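# Hang the towel from the low shelf over the rail

## Task

Pick up the towel lying on the low shelf and drape it across the rail so that a substantial portion hangs down on both sides. The rail must still be upright at the end, and the robot must neither topple nor be left leaning, or the task counts as failed.

## Robot and tools

ROBOT. A LinearBot: a base that can drive in any direction, carrying a column about 1.75 m tall. A carriage rides this column over 1.0 m of travel (lift_m) and holds two identical arms, each with six joints and a two-finger gripper. Each arm base sits roughly 0.57 m + lift_m above the floor, and some carriage parts reach about 0.15 m lower still. A hand can reach 0.78 m from its shoulder but only about 0.38 m below its arm base. A hand is about 0.16 m long and 0.1 m wide, or 0.14 m with the fingers open. The parked arm pose is joints 1-6 = 0, 0.05, 0.05, 1.45, 0, 0. With both arms parked the robot is about 0.95 m wide and 0.7 m long. There are three cameras, each giving 896x504 images. carriage_camera is fixed on the carriage, faces forward and tilts about 20 degrees down. left_wrist_camera and right_wrist_camera look out past each hand's fingertips.

FRAMES. All positions are in metres. The base frame has its origin on the floor under the base centre, with x forward, y left and z up. left_hand and right_hand are reported in this frame as the point between that hand's finger pads. Their quat_wxyz gives the hand axes: z runs along the fingers and y is the direction the fingers open. base_odometry is given in the odometry frame, which is the base frame as it stood at the scene start. It only counts wheel rotation, so any slip is counted as travel. Its heading is in rad, positive to the left, within -3.142..3.142.

move. Every argument is optional. Without base or joints, the call only reports the state.
- base: an object holding exactly one key, and it is an offset, not a goal. It counts from where the base last measured itself in the most recent state report. The keys are:
  - translate_m: metres, -2..2, forward positive.
  - strafe_m: metres, -2..2, left positive.
  - rotate_rad: radians, -6.3..6.3, counter-clockwise (left) positive.
- joints: one flat object for the lift and both arms together, keyed by joint name. Every value is an absolute target.
  - lift_m: 0..1 m.
  - left_/right_joint1_rad: -2.617..3.054. Turns the arm about the vertical; 0 is forward, positive is left.
  - joint2_rad: 0..3.141, the shoulder. 0 points the upper arm back and level, 1.57 straight up, 3.14 forward and level.
  - joint3_rad: 0..3.141, the elbow. 0 is folded, 3.14 is straight.
  - joint4_rad: -1.57..1.57, wrist pitch. Positive lifts the fingertips.
  - joint5_rad: -1.57..1.57, wrist yaw. Positive swings the fingertips to the right, the opposite sense to joint1.
  - joint6_rad: -2.094..2.094, roll about the finger axis. Positive is clockwise as seen from the forearm.
  - left_/right_gripper_m: 0..0.093 m, the gap between the pads.
  - Done tolerances: lift 0.004, j1 0.02, j2 0.085, j3 0.05, j4 0.04, j5 and j6 0.02, gripper 0.004.
- speeds: caps the top speed for this one action only. translate_m and strafe_m 0.02..0.5 m/s; rotate_rad 0.05..1.57 rad/s; lift_m 0.08..0.25 m/s. The defaults are the highest values.
- min_time_s: 0.1..8 s. It sets the shortest time any arm or gripper motion may take, which gives straighter, gentler arm paths.
- cameras: a list drawn from carriage_camera, left_wrist_camera, right_wrist_camera and all. Leaving it out means all; [] means none.
All motions in an action start together. A single action lasts at most 15 s, and a drive is cut off at 14 s with time_out. A joint that an action leaves out may still be working toward its earlier target. An unknown key makes the call invalid, but later calls still run. An out-of-range value makes the call refused. After a refusal, or after a stop that blocks the call, the remaining move, wait and finished_scene calls in that reply are skipped.

RESULTS.
- The "move" line reads done, or the worst status among the motions.
- base_status and joint_status use these words:
  - done: for the base, this only means the wheels turned the commanded amount.
  - off_target: the motion rested short of its target and may still be pushing.
  - contact_stop and time_out: the target is dropped and the joint holds where it stopped.
  - not_followed: the arm's targets were withheld because it would come too close to itself or to the other arm. The gripper command still runs.
  - limit_stop_at_motor_heat: the motion was cut by an overheat stop. Send the target again.
- on_its_own lists what the robot did without being told; "held at" there is a target, not a reading.
- The pictures line gives the order of the images.
- motor_effort is a percentage of each motor's maximum, with the peak in brackets. It is noisy and biased. If lift_m effort keeps falling as the lift goes down, a hand is resting on something.
- Joint torques are in N m; those of joints 1-3 wrap at ±28.
- Lines reading MOTOR HOT, then OVER-TEMPERATURE FAULT, warn of heat. In a fault the arm goes limp and falls for 30-60 s.

wait: seconds, 0..10, plus cameras. Nothing new is commanded during it.
zoom_image: camera plus region [x0, y0, x1, y1] in image pixels, with the origin at the top-left and at most 504x504. It works only on a camera included in the latest images.
read_manual: section "licences" only. It gives legal text and does not move the robot.
finished_scene: scene (an integer). It closes the scene for good, so the towel must already be hanging correctly with the rail standing.

CAUTIONS.
- Do not let the arms collide or press on each other.
- Do not tip the robot. The risk grows with a high carriage, stretched or loaded arms, pulling on things and abrupt stops, and only the images reveal a lean.
- A drive is stopped when it meets resistance, but only after the hit and sometimes too late. After a touch, the base may roll on about 0.35 m at 0.5 m/s, or about 0.05 m at 0.1 m/s, so drive slowly near the shelf and the rail. If pinned against something, back off about 0.2 m, repeating once if needed.
- Never reverse under a table edge.
- Arms have no contact stop: a blocked arm keeps pushing and then snaps to its target once freed.
- Hand readings drift at long reach and under load. Heading can drift a degree or two after turns.
- Gripper readings:
  - Closed on nothing, the gripper reads about 0.000-0.001.
  - On a soft towel, commanding well below the touch width squeezes at full force, about 45-70 N per pad.
  - To release, command a gap well above the reading.
- Keep arms from being held stretched out level for long, because they overheat. Park them to cool.
- Avoid drops, slams, knocking the rail over and hard pushes.

Each tool is called after "Call:" in YAML: its name, and indented under it one key for each argument.

## Session

Call:
move:

Scene clock: 0.00 s.
Joint torques (N m): no reading
base_odometry: x=+0.000 y=+0.000 heading=+0.000
base_status: not commanded
joint_positions: lift_m=+0.300 left_joint1_rad=-0.008 left_joint2_rad=+0.038 left_joint3_rad=+0.056 left_joint4_rad=+1.461 left_joint5_rad=+0.046 left_joint6_rad=+0.033 left_gripper_m=+0.094 right_joint1_rad=+0.002 right_joint2_rad=+0.049 right_joint3_rad=+0.045 right_joint4_rad=+1.456 right_joint5_rad=-0.001 right_joint6_rad=+0.034 right_gripper_m=+0.094
joint_status: not commanded
motor_effort: lift_m=+23 drive_wheels=-2
left_hand: x=+0.2871 y=+0.3316 z=+1.3237 quat_wxyz=(+0.999, +0.024, +0.045, +0.011) (m; base frame)
right_hand: x=+0.2954 y=-0.3395 z=+1.3207 quat_wxyz=(+0.998, +0.001, +0.060, +0.018) (m; base frame)
pictures: carriage_camera, left_wrist_camera, right_wrist_camera

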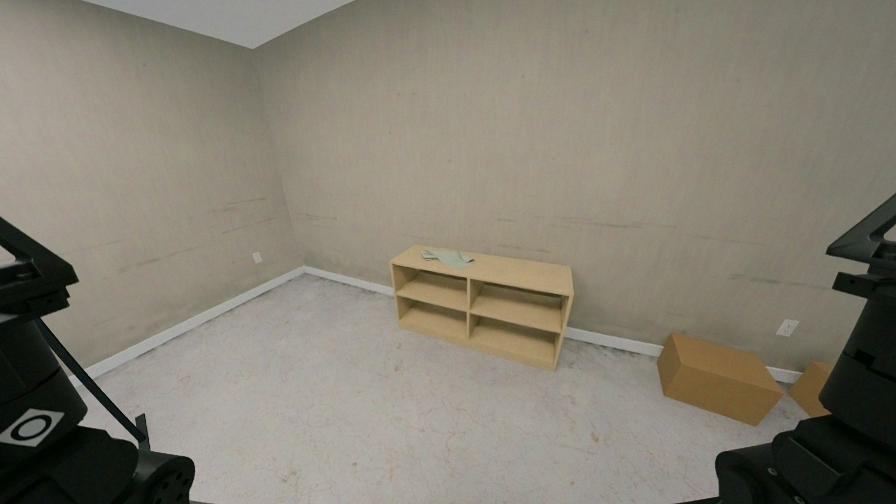

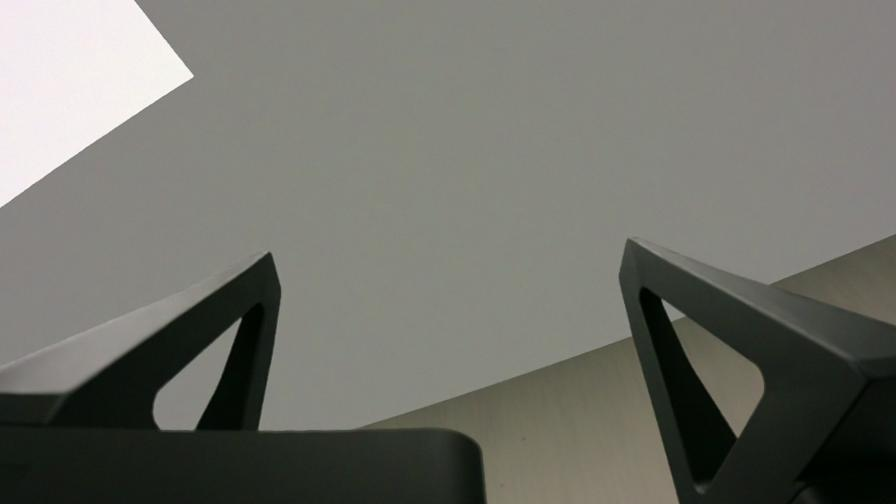

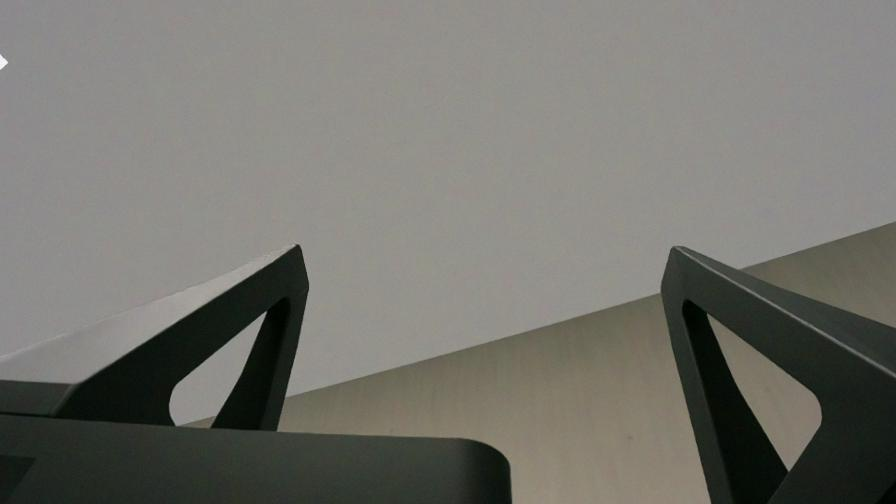

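Call:
zoom_image:
  camera: "carriage_camera"
  region: [360, 220, 600, 380]

Call:
move:
  base: {"rotate_rad": -1.5}
  cameras: ["carriage_camera"]

Scaled by 2.100 from the camera's 896x504 image, which has a finer 1280x720 frame.

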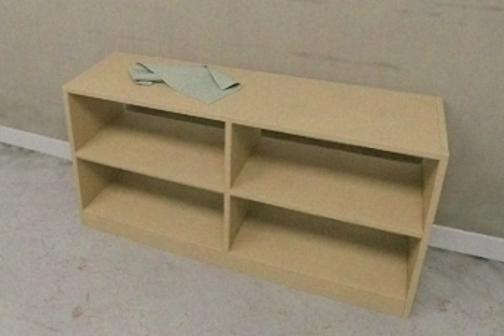

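Scene clock: 5.73 s.
Joint torques (N m): left_arm=[-0.32 4.05 5.82 -0.24 0 -0.09] | right_arm=[-0.24 3.93 6.16 -0.19 0.06 0.08]
move: done
base_odometry: x=+0.000 y=+0.000 heading=-1.500
base_status: done
joint_positions: lift_m=+0.300 left_joint1_rad=-0.008 left_joint2_rad=+0.038 left_joint3_rad=+0.056 left_joint4_rad=+1.461 left_joint5_rad=+0.046 left_joint6_rad=+0.033 left_gripper_m=+0.094 right_joint1_rad=+0.002 right_joint2_rad=+0.049 right_joint3_rad=+0.045 right_joint4_rad=+1.456 right_joint5_rad=+0.000 right_joint6_rad=+0.034 right_gripper_m=+0.094
joint_status: not commanded
motor_effort: lift_m=+23(23) drive_wheels=+7(15)
left_hand: x=+0.2871 y=+0.3316 z=+1.3237 quat_wxyz=(+0.999, +0.024, +0.045, +0.011) (m; base frame)
right_hand: x=+0.2954 y=-0.3396 z=+1.3207 quat_wxyz=(+0.998, +0.001, +0.060, +0.018) (m; base frame)
pictures: carriage_camera

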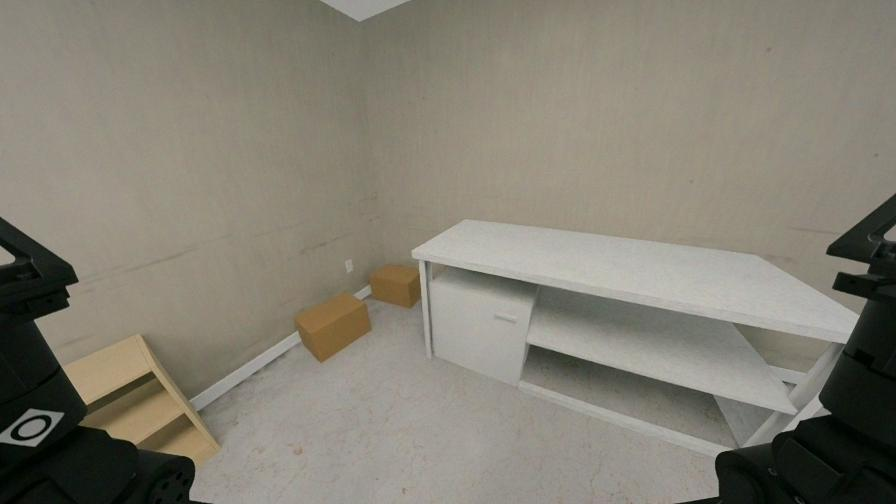

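Call:
move:
  base: {"rotate_rad": -1.6}
  cameras: ["carriage_camera"]

Call:
move:
  base: {"rotate_rad": -1.6}
  cameras: ["carriage_camera"]

Scene clock: 11.90 s.
Joint torques (N m): left_arm=[-0.4 4.07 5.76 -0.23 0.02 -0.08] | right_arm=[-0.23 3.96 6.17 -0.17 0.06 0.07]
move: done
base_odometry: x=+0.000 y=+0.000 heading=-3.099
base_status: done
joint_positions: lift_m=+0.300 left_joint1_rad=-0.008 left_joint2_rad=+0.038 left_joint3_rad=+0.056 left_joint4_rad=+1.461 left_joint5_rad=+0.046 left_joint6_rad=+0.033 left_gripper_m=+0.094 right_joint1_rad=+0.002 right_joint2_rad=+0.049 right_joint3_rad=+0.045 right_joint4_rad=+1.456 right_joint5_rad=+0.000 right_joint6_rad=+0.034 right_gripper_m=+0.094
joint_status: not commanded
motor_effort: lift_m=+23(23) drive_wheels=+7(15)
left_hand: x=+0.2872 y=+0.3316 z=+1.3236 quat_wxyz=(+0.999, +0.024, +0.046, +0.011) (m; base frame)
right_hand: x=+0.2954 y=-0.3396 z=+1.3207 quat_wxyz=(+0.998, +0.001, +0.060, +0.018) (m; base frame)
pictures: carriage_camera

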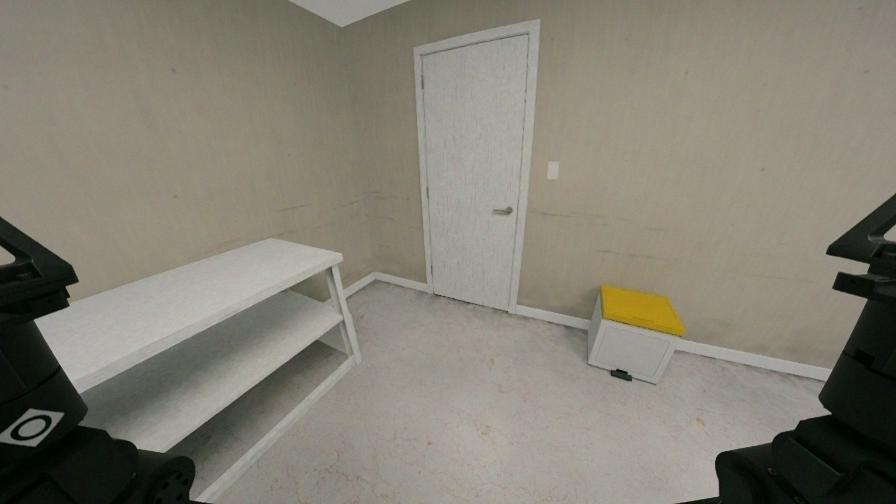

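Scene clock: 15.03 s.
Joint torques (N m): left_arm=[-0.28 4.08 5.85 -0.23 0 -0.09] | right_arm=[-0.18 4 6.15 -0.18 0.06 0.06]
move: done
base_odometry: x=+0.000 y=+0.000 heading=+1.585
base_status: done
joint_positions: lift_m=+0.300 left_joint1_rad=-0.008 left_joint2_rad=+0.038 left_joint3_rad=+0.056 left_joint4_rad=+1.461 left_joint5_rad=+0.046 left_joint6_rad=+0.033 left_gripper_m=+0.094 right_joint1_rad=+0.002 right_joint2_rad=+0.049 right_joint3_rad=+0.045 right_joint4_rad=+1.456 right_joint5_rad=+0.000 right_joint6_rad=+0.034 right_gripper_m=+0.094
joint_status: not commanded
motor_effort: lift_m=+23(23) drive_wheels=+7(15)
left_hand: x=+0.2873 y=+0.3316 z=+1.3236 quat_wxyz=(+0.999, +0.024, +0.046, +0.011) (m; base frame)
right_hand: x=+0.2954 y=-0.3397 z=+1.3207 quat_wxyz=(+0.998, +0.001, +0.060, +0.018) (m; base frame)
pictures: carriage_camera

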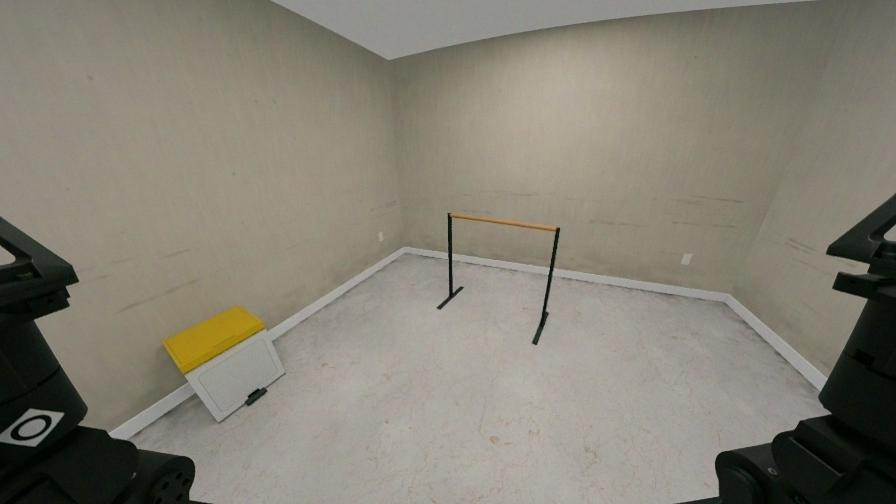

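Call:
move:
  base: {"rotate_rad": -2.015}
  cameras: []

Call:
move:
  base: {"strafe_m": 0.75}
  cameras: ["carriage_camera"]

Call:
move:
  base: {"translate_m": 0.75}
  joints: {"lift_m": 0.45}
  cameras: ["carriage_camera"]

Call:
zoom_image:
  camera: "carriage_camera"
  region: [250, 200, 650, 504]

Scene clock: 37.50 s.
Joint torques (N m): left_arm=[-0.34 4.1 5.86 -0.21 0 -0.09] | right_arm=[-0.18 3.97 6.16 -0.18 0.04 0.04]
move: done
base_odometry: x=+0.000 y=+0.000 heading=-0.430
base_status: done
joint_positions: lift_m=+0.300 left_joint1_rad=-0.008 left_joint2_rad=+0.038 left_joint3_rad=+0.056 left_joint4_rad=+1.460 left_joint5_rad=+0.046 left_joint6_rad=+0.033 left_gripper_m=+0.094 right_joint1_rad=+0.002 right_joint2_rad=+0.049 right_joint3_rad=+0.045 right_joint4_rad=+1.455 right_joint5_rad=+0.001 right_joint6_rad=+0.034 right_gripper_m=+0.094
joint_status: not commanded
motor_effort: lift_m=+23(23) drive_wheels=+7(15)
left_hand: x=+0.2875 y=+0.3316 z=+1.3236 quat_wxyz=(+0.999, +0.024, +0.046, +0.011) (m; base frame)
right_hand: x=+0.2955 y=-0.3397 z=+1.3207 quat_wxyz=(+0.998, +0.001, +0.060, +0.018) (m; base frame)
pictures: none
No camera images: "cameras" was empty.

Scene clock: 41.37 s.
Joint torques (N m): left_arm=[-0.27 4 5.9 -0.21 0.01 -0.07] | right_arm=[-0.32 3.96 6.22 -0.17 0.12 0.07]
move: done
base_odometry: x=+0.314 y=+0.681 heading=-0.431
base_status: done
joint_positions: lift_m=+0.300 left_joint1_rad=-0.009 left_joint2_rad=+0.038 left_joint3_rad=+0.056 left_joint4_rad=+1.460 left_joint5_rad=+0.046 left_joint6_rad=+0.033 left_gripper_m=+0.094 right_joint1_rad=+0.002 right_joint2_rad=+0.049 right_joint3_rad=+0.045 right_joint4_rad=+1.455 right_joint5_rad=+0.000 right_joint6_rad=+0.034 right_gripper_m=+0.094
joint_status: not commanded
motor_effort: lift_m=+23(23) drive_wheels=-6(17)
left_hand: x=+0.2875 y=+0.3316 z=+1.3236 quat_wxyz=(+0.999, +0.024, +0.046, +0.011) (m; base frame)
right_hand: x=+0.2955 y=-0.3396 z=+1.3207 quat_wxyz=(+0.998, +0.001, +0.060, +0.018) (m; base frame)
pictures: carriage_camera

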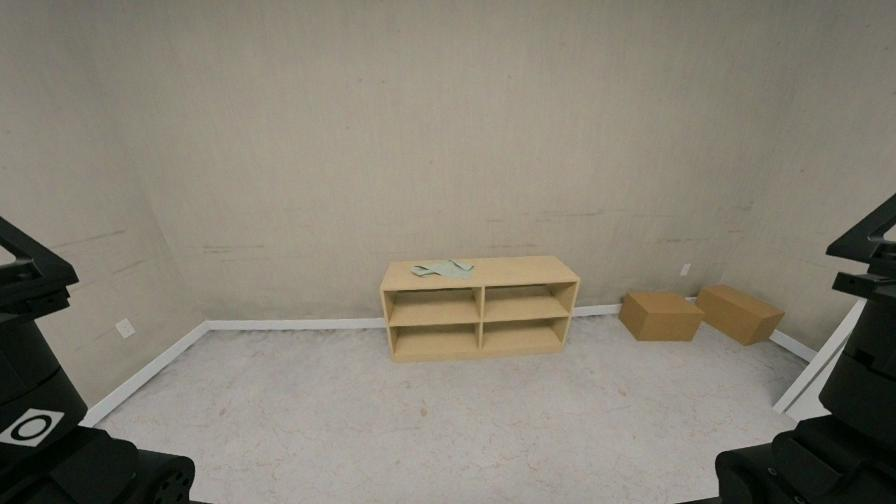

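Scene clock: 45.10 s.
Joint torques (N m): left_arm=[-0.32 4.03 5.74 -0.24 0.01 -0.07] | right_arm=[-0.24 3.78 6.26 -0.17 0.06 0.06]
move: done
base_odometry: x=+0.995 y=+0.369 heading=-0.430
base_status: done
joint_positions: lift_m=+0.450 left_joint1_rad=-0.009 left_joint2_rad=+0.038 left_joint3_rad=+0.056 left_joint4_rad=+1.460 left_joint5_rad=+0.046 left_joint6_rad=+0.033 left_gripper_m=+0.094 right_joint1_rad=+0.002 right_joint2_rad=+0.049 right_joint3_rad=+0.045 right_joint4_rad=+1.455 right_joint5_rad=+0.000 right_joint6_rad=+0.034 right_gripper_m=+0.094
joint_status: all done
motor_effort: lift_m=+25(30) drive_wheels=-5(14)
left_hand: x=+0.2876 y=+0.3316 z=+1.4734 quat_wxyz=(+0.999, +0.024, +0.046, +0.011) (m; base frame)
right_hand: x=+0.2955 y=-0.3396 z=+1.4704 quat_wxyz=(+0.998, +0.001, +0.060, +0.018) (m; base frame)
pictures: carriage_camera
camera_calibration:
carriage_camera: T_world_to_cam=[[-0.00559344, -0.999683, -0.0245389, 0.0374884], [-0.377647, 0.0248338, -0.925616, 1.42722], [0.925933, 0.00408966, -0.377667, 0.363758], [0, 0, 0, 1]] pos_world=[0.202381, 0.000545588, 1.45936]

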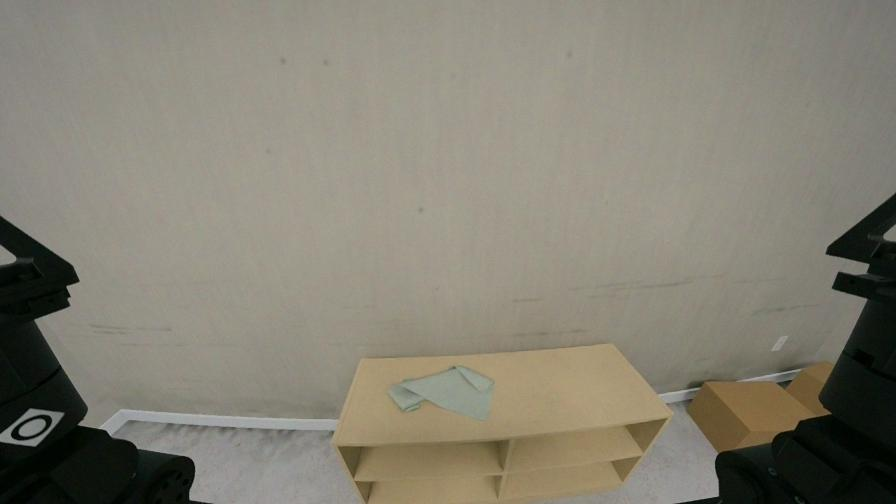

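Scaled by 1.260 from the camera's 896x504 image, which has a finer 1280x720 frame.

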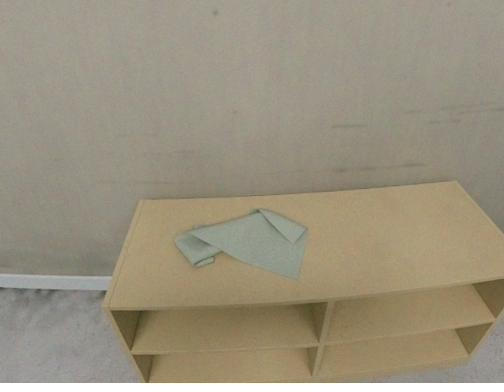

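Call:
move:
  joints: {"lift_m": 0.25, "left_joint1_rad": -0.29, "left_joint2_rad": 2.3, "left_joint3_rad": 1.9, "left_joint4_rad": -0.9, "left_joint5_rad": 0, "left_joint6_rad": 0, "right_joint1_rad": 0.29, "right_joint2_rad": 2.3, "right_joint3_rad": 1.9, "right_joint4_rad": -0.9, "right_joint6_rad": 0}
  min_time_s: 3

Scene clock: 76.03 s.
Joint torques (N m): left_arm=[-0.84 -10.85 8.4 0.97 -0.08 -0.14] | right_arm=[0.44 -12.08 8.88 0.74 0.06 -0.03]
move: done
base_odometry: x=+0.995 y=+0.369 heading=-0.430
base_status: not commanded
joint_positions: lift_m=+0.250 left_joint1_rad=-0.284 left_joint2_rad=+2.264 left_joint3_rad=+1.888 left_joint4_rad=-0.875 left_joint5_rad=+0.010 left_joint6_rad=+0.007 left_gripper_m=+0.094 right_joint1_rad=+0.284 right_joint2_rad=+2.259 right_joint3_rad=+1.888 right_joint4_rad=-0.879 right_joint5_rad=+0.000 right_joint6_rad=+0.010 right_gripper_m=+0.094
joint_status: all done
motor_effort: lift_m=+20(20) drive_wheels=+5(5)
left_hand: x=+0.7593 y=+0.1934 z=+0.8905 quat_wxyz=(+0.157, +0.144, +0.977, -0.027) (m; base frame)
right_hand: x=+0.7592 y=-0.1955 z=+0.8926 quat_wxyz=(+0.158, -0.134, +0.978, +0.023) (m; base frame)
pictures: carriage_camera, left_wrist_camera, right_wrist_camera
camera_calibration:
carriage_camera: T_world_to_cam=[[-0.00559344, -0.999683, -0.0245389, 0.0325958], [-0.377647, 0.0248338, -0.925616, 1.24267], [0.925933, 0.00408966, -0.377667, 0.288457], [0, 0, 0, 1]] pos_world=[0.202381, 0.000545588, 1.25997]
left_wrist_camera: T_world_to_cam=[[-0.316719, -0.948318, 0.0195631, 0.407469], [-0.900847, 0.307193, 0.306769, 0.355468], [-0.296924, 0.0795363, -0.951583, 1.18093], [0, 0, 0, 1]] pos_world=[0.799923, 0.183285, 1.00674]
right_wrist_camera: T_world_to_cam=[[0.267577, -0.961257, -0.0662437, -0.320048], [-0.917696, -0.275197, 0.286531, 0.401671], [-0.29366, -0.0158775, -0.955778, 1.20158], [0, 0, 0, 1]] pos_world=[0.807106, -0.178031, 1.01215]

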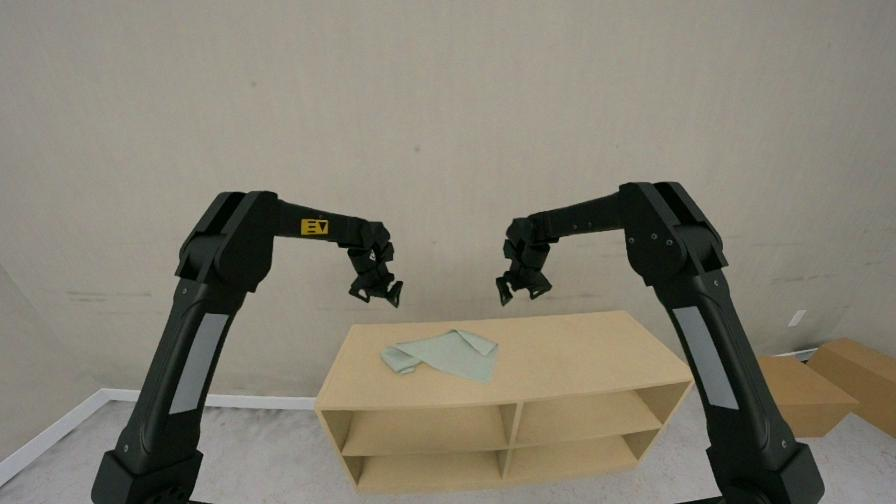

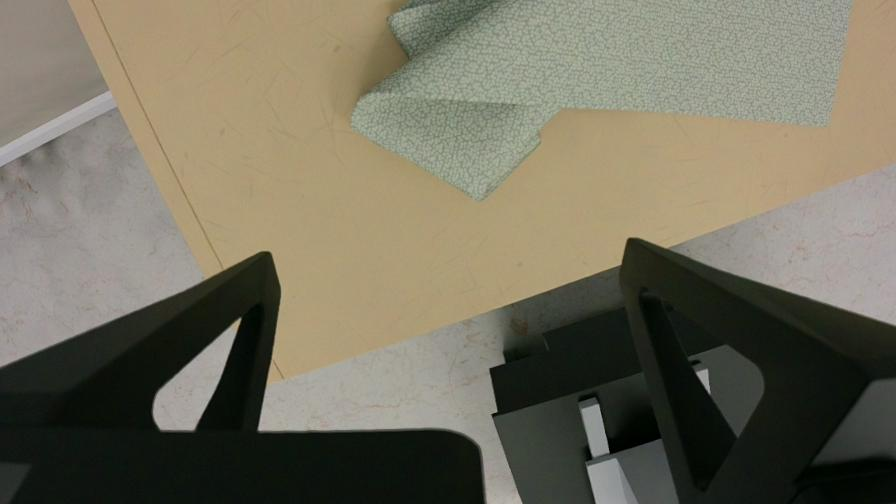

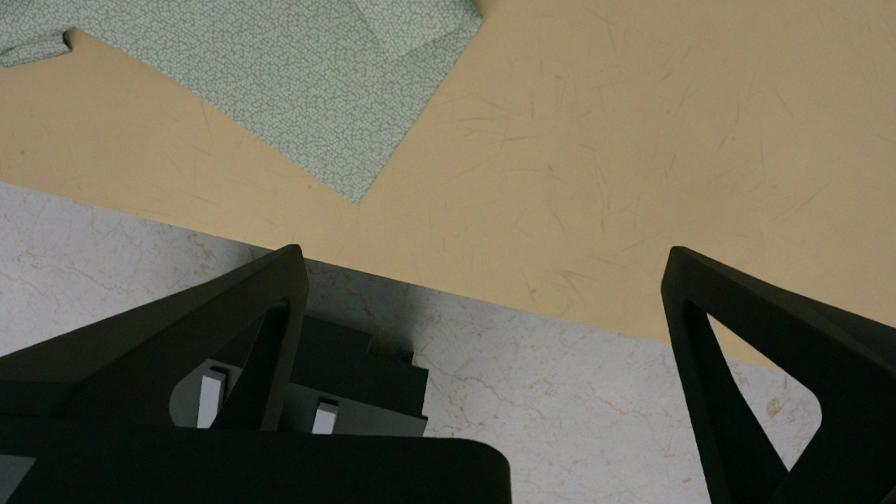

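Call:
move:
  joints: {"lift_m": 0.1, "left_joint1_rad": 0, "left_joint2_rad": 0.05, "left_joint3_rad": 0.05, "left_joint4_rad": 1.45, "right_joint1_rad": 0.472, "right_joint2_rad": 2.62, "right_joint3_rad": 2.31, "right_joint4_rad": -1.17, "right_joint6_rad": 0, "right_gripper_m": 0.06}
  min_time_s: 3
  cameras: ["carriage_camera", "right_wrist_camera"]

Scene clock: 94.33 s.
Joint torques (N m): left_arm=[0.18 2.84 4.81 0.11 -0.07 -0.14] | right_arm=[0.4 -13.35 8.62 0.48 0.08 -0.05]
move: done
base_odometry: x=+0.995 y=+0.369 heading=-0.430
base_status: not commanded
joint_positions: lift_m=+0.100 left_joint1_rad=-0.006 left_joint2_rad=+0.064 left_joint3_rad=+0.067 left_joint4_rad=+1.430 left_joint5_rad=+0.008 left_joint6_rad=+0.007 left_gripper_m=+0.094 right_joint1_rad=+0.466 right_joint2_rad=+2.570 right_joint3_rad=+2.298 right_joint4_rad=-1.151 right_joint5_rad=+0.000 right_joint6_rad=+0.010 right_gripper_m=+0.060
joint_status: all done
motor_effort: lift_m=+20(21) drive_wheels=-4(5)
left_hand: x=+0.2997 y=+0.3381 z=+1.1262 quat_wxyz=(+0.998, +0.004, +0.069, +0.000) (m; base frame)
right_hand: x=+0.7383 y=-0.1016 z=+0.6964 quat_wxyz=(+0.071, -0.225, +0.971, +0.017) (m; base frame)
pictures: carriage_camera, right_wrist_camera
camera_calibration:
carriage_camera: T_world_to_cam=[[-0.00559344, -0.999683, -0.0245389, 0.0289141], [-0.377647, 0.0248338, -0.925616, 1.1038], [0.925933, 0.00408966, -0.377667, 0.231795], [0, 0, 0, 1]] pos_world=[0.202381, 0.000545588, 1.10994]
right_wrist_camera: T_world_to_cam=[[0.427733, -0.901704, -0.0630478, -0.351662], [-0.795379, -0.408599, 0.447681, 0.248463], [-0.429437, -0.141341, -0.891968, 1.05244], [0, 0, 0, 1]] pos_world=[0.799996, -0.0668201, 0.805339]

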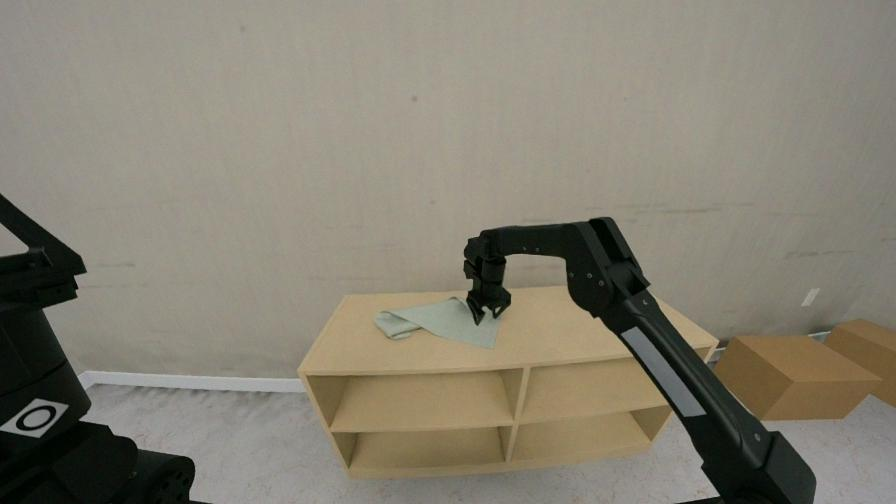

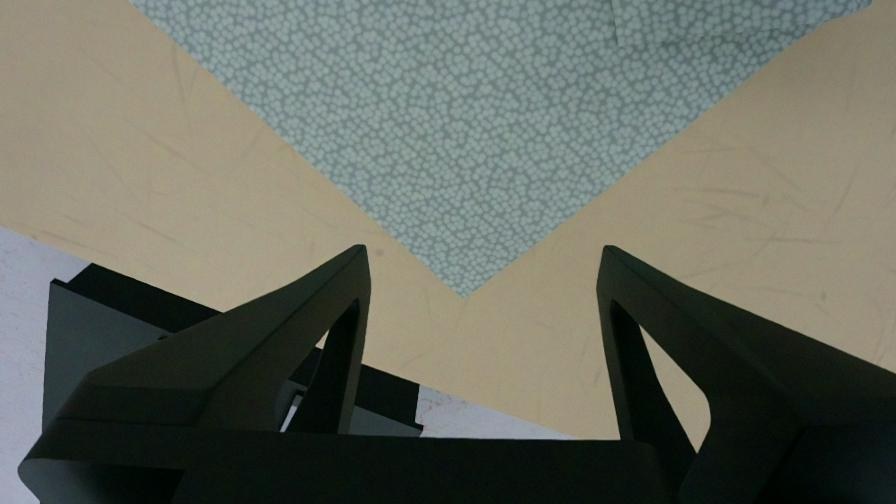

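Call:
move:
  joints: {"lift_m": 0.015}
  speeds: {"lift_m": 0.08}
  cameras: ["carriage_camera", "right_wrist_camera"]

Call:
zoom_image:
  camera: "carriage_camera"
  region: [380, 220, 620, 360]

Scene clock: 100.23 s.
Joint torques (N m): left_arm=[0.25 3.06 5.14 0.08 -0.06 -0.16] | right_arm=[0.32 -11.28 4.9 0.93 0.05 -0.04]
move: done
base_odometry: x=+0.995 y=+0.369 heading=-0.430
base_status: not commanded
joint_positions: lift_m=+0.016 left_joint1_rad=-0.006 left_joint2_rad=+0.062 left_joint3_rad=+0.063 left_joint4_rad=+1.435 left_joint5_rad=+0.008 left_joint6_rad=+0.006 left_gripper_m=+0.094 right_joint1_rad=+0.466 right_joint2_rad=+2.548 right_joint3_rad=+2.342 right_joint4_rad=-1.196 right_joint5_rad=+0.000 right_joint6_rad=+0.010 right_gripper_m=+0.060
joint_status: all done
motor_effort: lift_m=+17(18) drive_wheels=+5(5)
left_hand: x=+0.2989 y=+0.3382 z=+1.0406 quat_wxyz=(+0.998, +0.004, +0.067, +0.000) (m; base frame)
right_hand: x=+0.7402 y=-0.1007 z=+0.6340 quat_wxyz=(+0.082, -0.225, +0.971, +0.020) (m; base frame)
pictures: carriage_camera, right_wrist_camera
camera_calibration:
carriage_camera: T_world_to_cam=[[-0.00559344, -0.999683, -0.0245389, 0.0268355], [-0.377647, 0.0248338, -0.925616, 1.02539], [0.925933, 0.00408966, -0.377667, 0.199803], [0, 0, 0, 1]] pos_world=[0.202381, 0.000545588, 1.02523]
right_wrist_camera: T_world_to_cam=[[0.428963, -0.901086, -0.0635243, -0.356096], [-0.803888, -0.412874, 0.428134, 0.296557], [-0.412013, -0.132587, -0.90148, 0.991712], [0, 0, 0, 1]] pos_world=[0.799749, -0.0669443, 0.744421]

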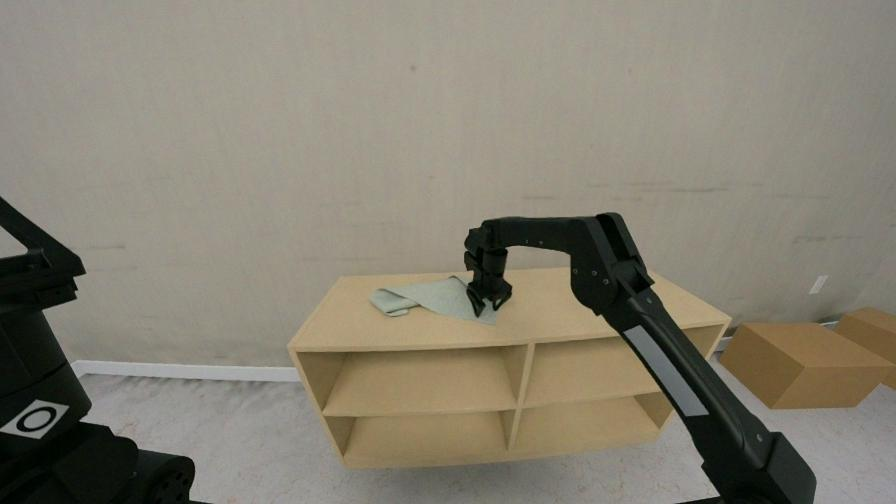

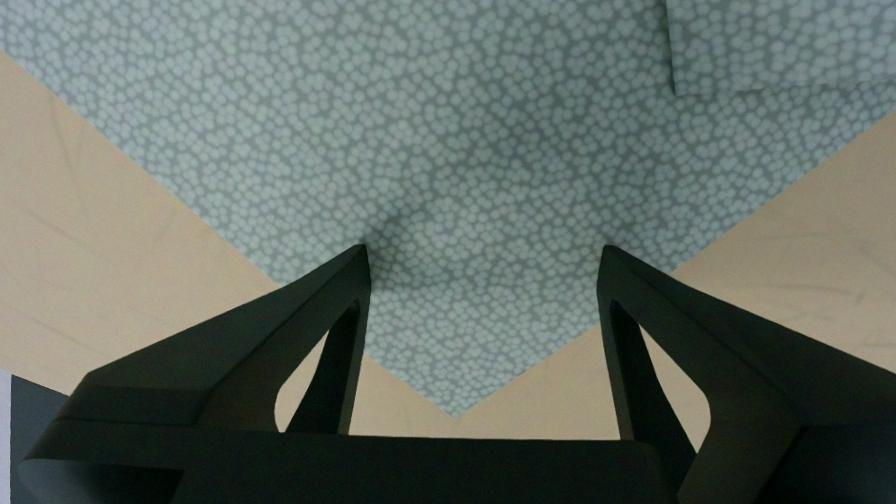

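Scaled by 2.100 from the camera's 896x504 image, which has a finer 1280x720 frame.

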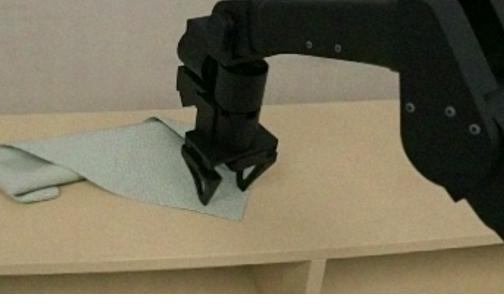

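Call:
move:
  joints: {"lift_m": 0.025, "right_gripper_m": 0.0}
  min_time_s: 1.5
  cameras: []

Call:
move:
  joints: {"lift_m": 0.15}
  cameras: ["carriage_camera", "right_wrist_camera"]

Scene clock: 104.13 s.
Joint torques (N m): left_arm=[0.28 3.18 5.29 0.05 -0.06 -0.13] | right_arm=[0.39 -12.36 5.31 0.71 0.07 -0.03]
move: done
base_odometry: x=+0.995 y=+0.369 heading=-0.430
base_status: not commanded
joint_positions: lift_m=+0.025 left_joint1_rad=-0.006 left_joint2_rad=+0.061 left_joint3_rad=+0.062 left_joint4_rad=+1.436 left_joint5_rad=+0.008 left_joint6_rad=+0.006 left_gripper_m=+0.094 right_joint1_rad=+0.466 right_joint2_rad=+2.559 right_joint3_rad=+2.338 right_joint4_rad=-1.175 right_joint5_rad=+0.000 right_joint6_rad=+0.009 right_gripper_m=+0.001
joint_status: all done
motor_effort: lift_m=+24(28) drive_wheels=+5(6)
left_hand: x=+0.2988 y=+0.3382 z=+1.0493 quat_wxyz=(+0.998, +0.004, +0.067, +0.000) (m; base frame)
right_hand: x=+0.7428 y=-0.0994 z=+0.6371 quat_wxyz=(+0.084, -0.225, +0.970, +0.021) (m; base frame)
pictures: none
No camera images: "cameras" was empty.

Scene clock: 105.17 s.
Joint torques (N m): left_arm=[0.24 3.19 5.45 0.04 -0.06 -0.13] | right_arm=[0.31 -15.2 6.64 0.61 0.07 -0.05]
move: done
base_odometry: x=+0.995 y=+0.369 heading=-0.430
base_status: not commanded
joint_positions: lift_m=+0.150 left_joint1_rad=-0.006 left_joint2_rad=+0.061 left_joint3_rad=+0.061 left_joint4_rad=+1.437 left_joint5_rad=+0.008 left_joint6_rad=+0.006 left_gripper_m=+0.094 right_joint1_rad=+0.466 right_joint2_rad=+2.590 right_joint3_rad=+2.322 right_joint4_rad=-1.172 right_joint5_rad=+0.000 right_joint6_rad=+0.009 right_gripper_m=+0.001
joint_status: all done
motor_effort: lift_m=+25(30) drive_wheels=+5(6)
left_hand: x=+0.2988 y=+0.3382 z=+1.1741 quat_wxyz=(+0.998, +0.004, +0.067, +0.000) (m; base frame)
right_hand: x=+0.7371 y=-0.1022 z=+0.7418 quat_wxyz=(+0.063, -0.226, +0.972, +0.015) (m; base frame)
pictures: carriage_camera, right_wrist_camera
camera_calibration:
carriage_camera: T_world_to_cam=[[-0.00559344, -0.999683, -0.0245389, 0.0301265], [-0.377647, 0.0248338, -0.925616, 1.14953], [0.925933, 0.00408966, -0.377667, 0.250454], [0, 0, 0, 1]] pos_world=[0.202381, 0.000545588, 1.15935]
right_wrist_camera: T_world_to_cam=[[0.427112, -0.902029, -0.0626012, -0.34874], [-0.788252, -0.405368, 0.462964, 0.210681], [-0.442984, -0.148392, -0.884164, 1.09576], [0, 0, 0, 1]] pos_world=[0.800424, -0.0665686, 0.849461]

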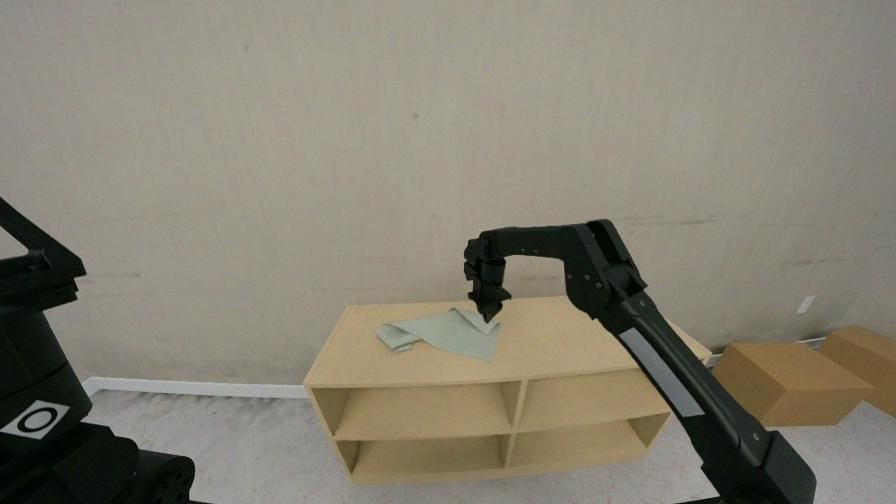

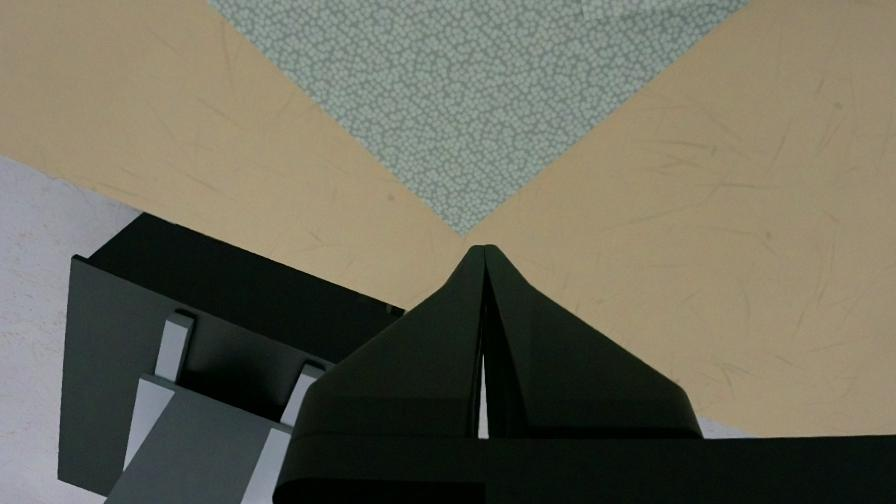

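Call:
move:
  joints: {"right_gripper_m": 0.06, "lift_m": 0.06}
  cameras: []

Call:
move:
  joints: {"lift_m": 0.0, "right_joint2_rad": 2.68}
  speeds: {"lift_m": 0.08}
  min_time_s: 1
  cameras: ["right_wrist_camera"]

Call:
move:
  joints: {"right_gripper_m": 0.0}
  min_time_s: 2.5
  cameras: ["right_wrist_camera"]

Scene clock: 114.43 s.
Joint torques (N m): left_arm=[0.27 3.19 5.42 0.05 -0.03 -0.14] | right_arm=[0.36 -15.43 6.53 0.56 0.07 -0.03]
move: done
base_odometry: x=+0.995 y=+0.369 heading=-0.430
base_status: not commanded
joint_positions: lift_m=+0.060 left_joint1_rad=-0.006 left_joint2_rad=+0.061 left_joint3_rad=+0.060 left_joint4_rad=+1.437 left_joint5_rad=+0.008 left_joint6_rad=+0.006 left_gripper_m=+0.094 right_joint1_rad=+0.466 right_joint2_rad=+2.592 right_joint3_rad=+2.322 right_joint4_rad=-1.170 right_joint5_rad=+0.000 right_joint6_rad=+0.009 right_gripper_m=+0.060
joint_status: all done
motor_effort: lift_m=+20(20) drive_wheels=-4(5)
left_hand: x=+0.2991 y=+0.3382 z=+1.0845 quat_wxyz=(+0.998, +0.004, +0.067, +0.000) (m; base frame)
right_hand: x=+0.7374 y=-0.1021 z=+0.6517 quat_wxyz=(+0.063, -0.226, +0.972, +0.015) (m; base frame)
pictures: none
No camera images: "cameras" was empty.

Scene clock: 115.73 s.
Joint torques (N m): left_arm=[0.28 3.25 5.5 0.05 -0.05 -0.12] | right_arm=[0.4 -5.12 2.7 1.34 0.06 -0.05]
move: off_target
base_odometry: x=+0.995 y=+0.369 heading=-0.430
base_status: not commanded
joint_positions: lift_m=+0.003 left_joint1_rad=-0.006 left_joint2_rad=+0.061 left_joint3_rad=+0.060 left_joint4_rad=+1.438 left_joint5_rad=+0.008 left_joint6_rad=+0.006 left_gripper_m=+0.094 right_joint1_rad=+0.466 right_joint2_rad=+2.540 right_joint3_rad=+2.368 right_joint4_rad=-1.236 right_joint5_rad=+0.000 right_joint6_rad=+0.009 right_gripper_m=+0.060
joint_status: right_joint2_rad off_target (ended at +2.540, target +2.680); the others done
joint sent to its limit — lift_m, lower limit.
motor_effort: lift_m=+17(19) drive_wheels=+5(6)
left_hand: x=+0.2989 y=+0.3382 z=+1.0276 quat_wxyz=(+0.998, +0.004, +0.067, +0.000) (m; base frame)
right_hand: x=+0.7373 y=-0.1021 z=+0.6318 quat_wxyz=(+0.079, -0.225, +0.971, +0.019) (m; base frame)
pictures: right_wrist_camera
camera_calibration:
right_wrist_camera: T_world_to_cam=[[0.428915, -0.901123, -0.0633156, -0.356408], [-0.801099, -0.411823, 0.43433, 0.28868], [-0.41746, -0.135568, -0.898526, 0.990147], [0, 0, 0, 1]] pos_world=[0.797476, -0.0680499, 0.741725]

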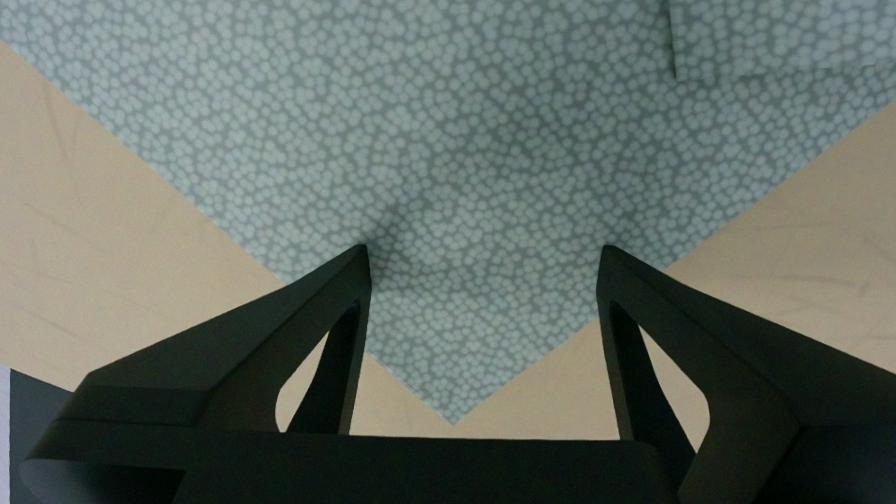

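Scene clock: 118.53 s.
Joint torques (N m): left_arm=[0.25 3.18 5.42 0.03 -0.06 -0.15] | right_arm=[0.32 -5.38 2.73 0.9 0.06 -0.04]
move: done
base_odometry: x=+0.995 y=+0.369 heading=-0.430
base_status: not commanded
joint_positions: lift_m=+0.003 left_joint1_rad=-0.006 left_joint2_rad=+0.061 left_joint3_rad=+0.060 left_joint4_rad=+1.438 left_joint5_rad=+0.008 left_joint6_rad=+0.006 left_gripper_m=+0.094 right_joint1_rad=+0.466 right_joint2_rad=+2.542 right_joint3_rad=+2.368 right_joint4_rad=-1.186 right_joint5_rad=+0.001 right_joint6_rad=+0.009 right_gripper_m=+0.004
joint_status: all done
motor_effort: lift_m=+17(17) drive_wheels=+5(6)
left_hand: x=+0.2989 y=+0.3382 z=+1.0276 quat_wxyz=(+0.998, +0.004, +0.067, +0.000) (m; base frame)
right_hand: x=+0.7480 y=-0.0967 z=+0.6331 quat_wxyz=(+0.102, -0.225, +0.969, +0.024) (m; base frame)
pictures: right_wrist_camera
camera_calibration:
right_wrist_camera: T_world_to_cam=[[0.431898, -0.899682, -0.0635277, -0.357952], [-0.818987, -0.420713, 0.390206, 0.339393], [-0.377788, -0.116501, -0.918533, 0.981372], [0, 0, 0, 1]] pos_world=[0.803308, -0.0649252, 0.74625]

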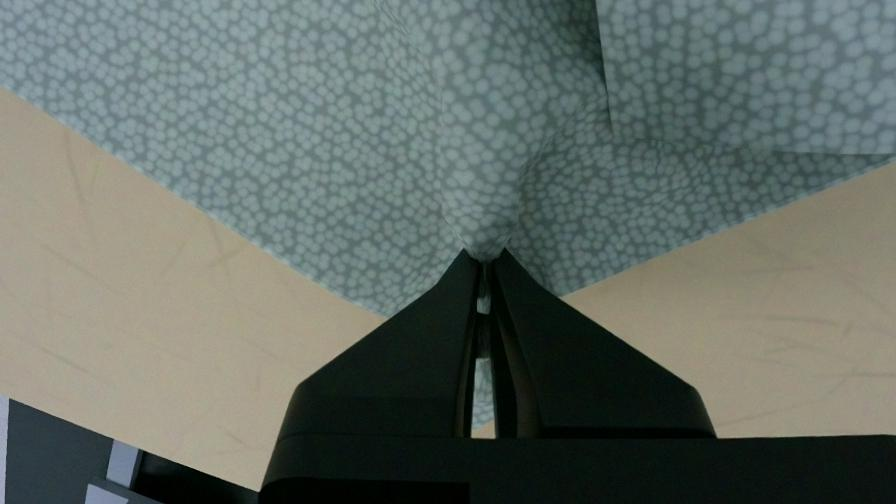

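Call:
move:
  joints: {"lift_m": 0.55, "right_joint2_rad": 2.5}
  speeds: {"lift_m": 0.2}
  min_time_s: 2
  cameras: ["carriage_camera", "right_wrist_camera"]

Call:
zoom_image:
  camera: "carriage_camera"
  region: [350, 220, 670, 500]

Scene clock: 124.53 s.
Joint torques (N m): left_arm=[0.2 3.22 5.56 0.02 -0.04 -0.13] | right_arm=[0.39 -18.29 6.58 0.63 0.07 -0.02]
move: done
base_odometry: x=+0.995 y=+0.369 heading=-0.430
base_status: not commanded
joint_positions: lift_m=+0.550 left_joint1_rad=-0.006 left_joint2_rad=+0.060 left_joint3_rad=+0.060 left_joint4_rad=+1.438 left_joint5_rad=+0.008 left_joint6_rad=+0.006 left_gripper_m=+0.094 right_joint1_rad=+0.466 right_joint2_rad=+2.509 right_joint3_rad=+2.324 right_joint4_rad=-1.159 right_joint5_rad=+0.001 right_joint6_rad=+0.009 right_gripper_m=+0.003
joint_status: all done
motor_effort: lift_m=+25(28) drive_wheels=+5(6)
left_hand: x=+0.2988 y=+0.3382 z=+1.5738 quat_wxyz=(+0.998, +0.004, +0.067, +0.000) (m; base frame)
right_hand: x=+0.7471 y=-0.0971 z=+1.1849 quat_wxyz=(+0.110, -0.225, +0.968, +0.026) (m; base frame)
pictures: carriage_camera, right_wrist_camera
camera_calibration:
carriage_camera: T_world_to_cam=[[-0.00559344, -0.999683, -0.0245389, 0.0399426], [-0.377647, 0.0248338, -0.925616, 1.51979], [0.925933, 0.00408966, -0.377667, 0.401529], [0, 0, 0, 1]] pos_world=[0.202381, 0.000545588, 1.55937]
right_wrist_camera: T_world_to_cam=[[0.433168, -0.899057, -0.0637346, -0.323558], [-0.824452, -0.42381, 0.375052, 0.144867], [-0.364205, -0.109915, -0.92481, 1.48575], [0, 0, 0, 1]] pos_world=[0.800709, -0.0661956, 1.29908]

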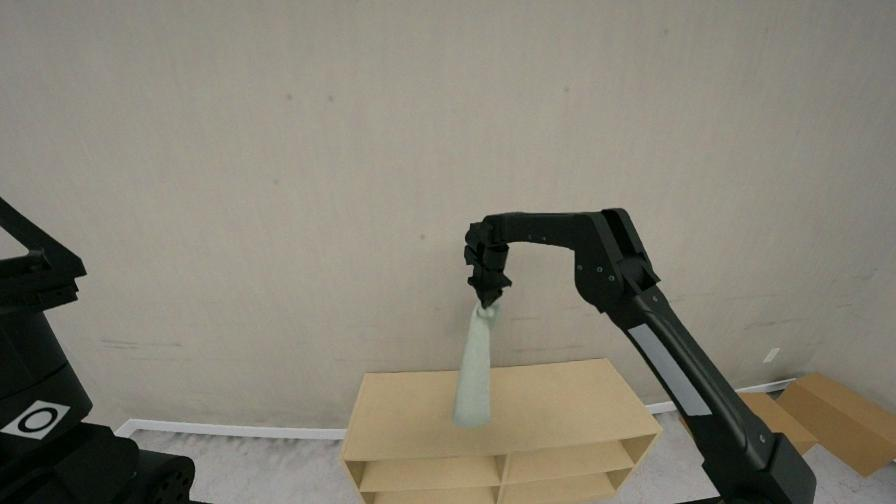

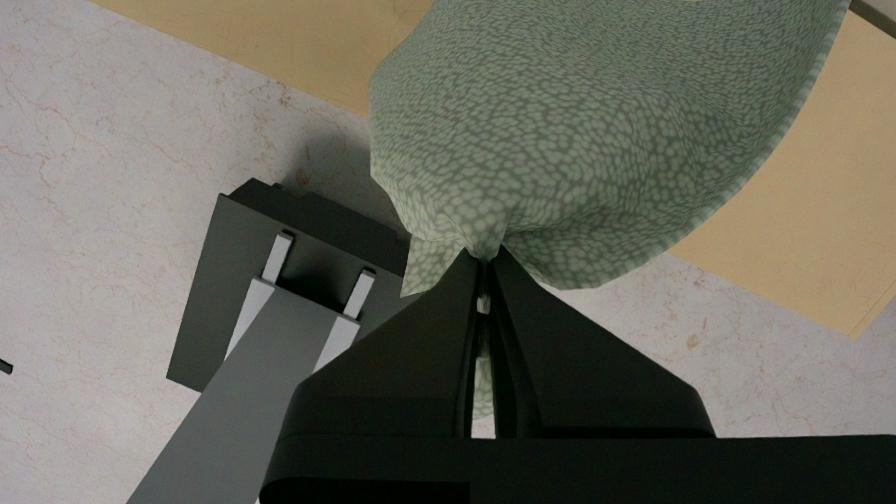

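Scaled by 1.575 from the camera's 896x504 image, which has a finer 1280x720 frame.

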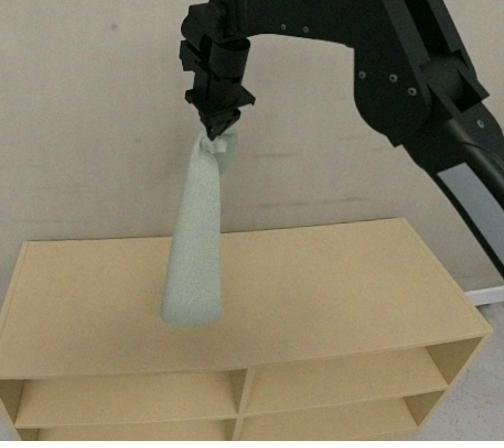

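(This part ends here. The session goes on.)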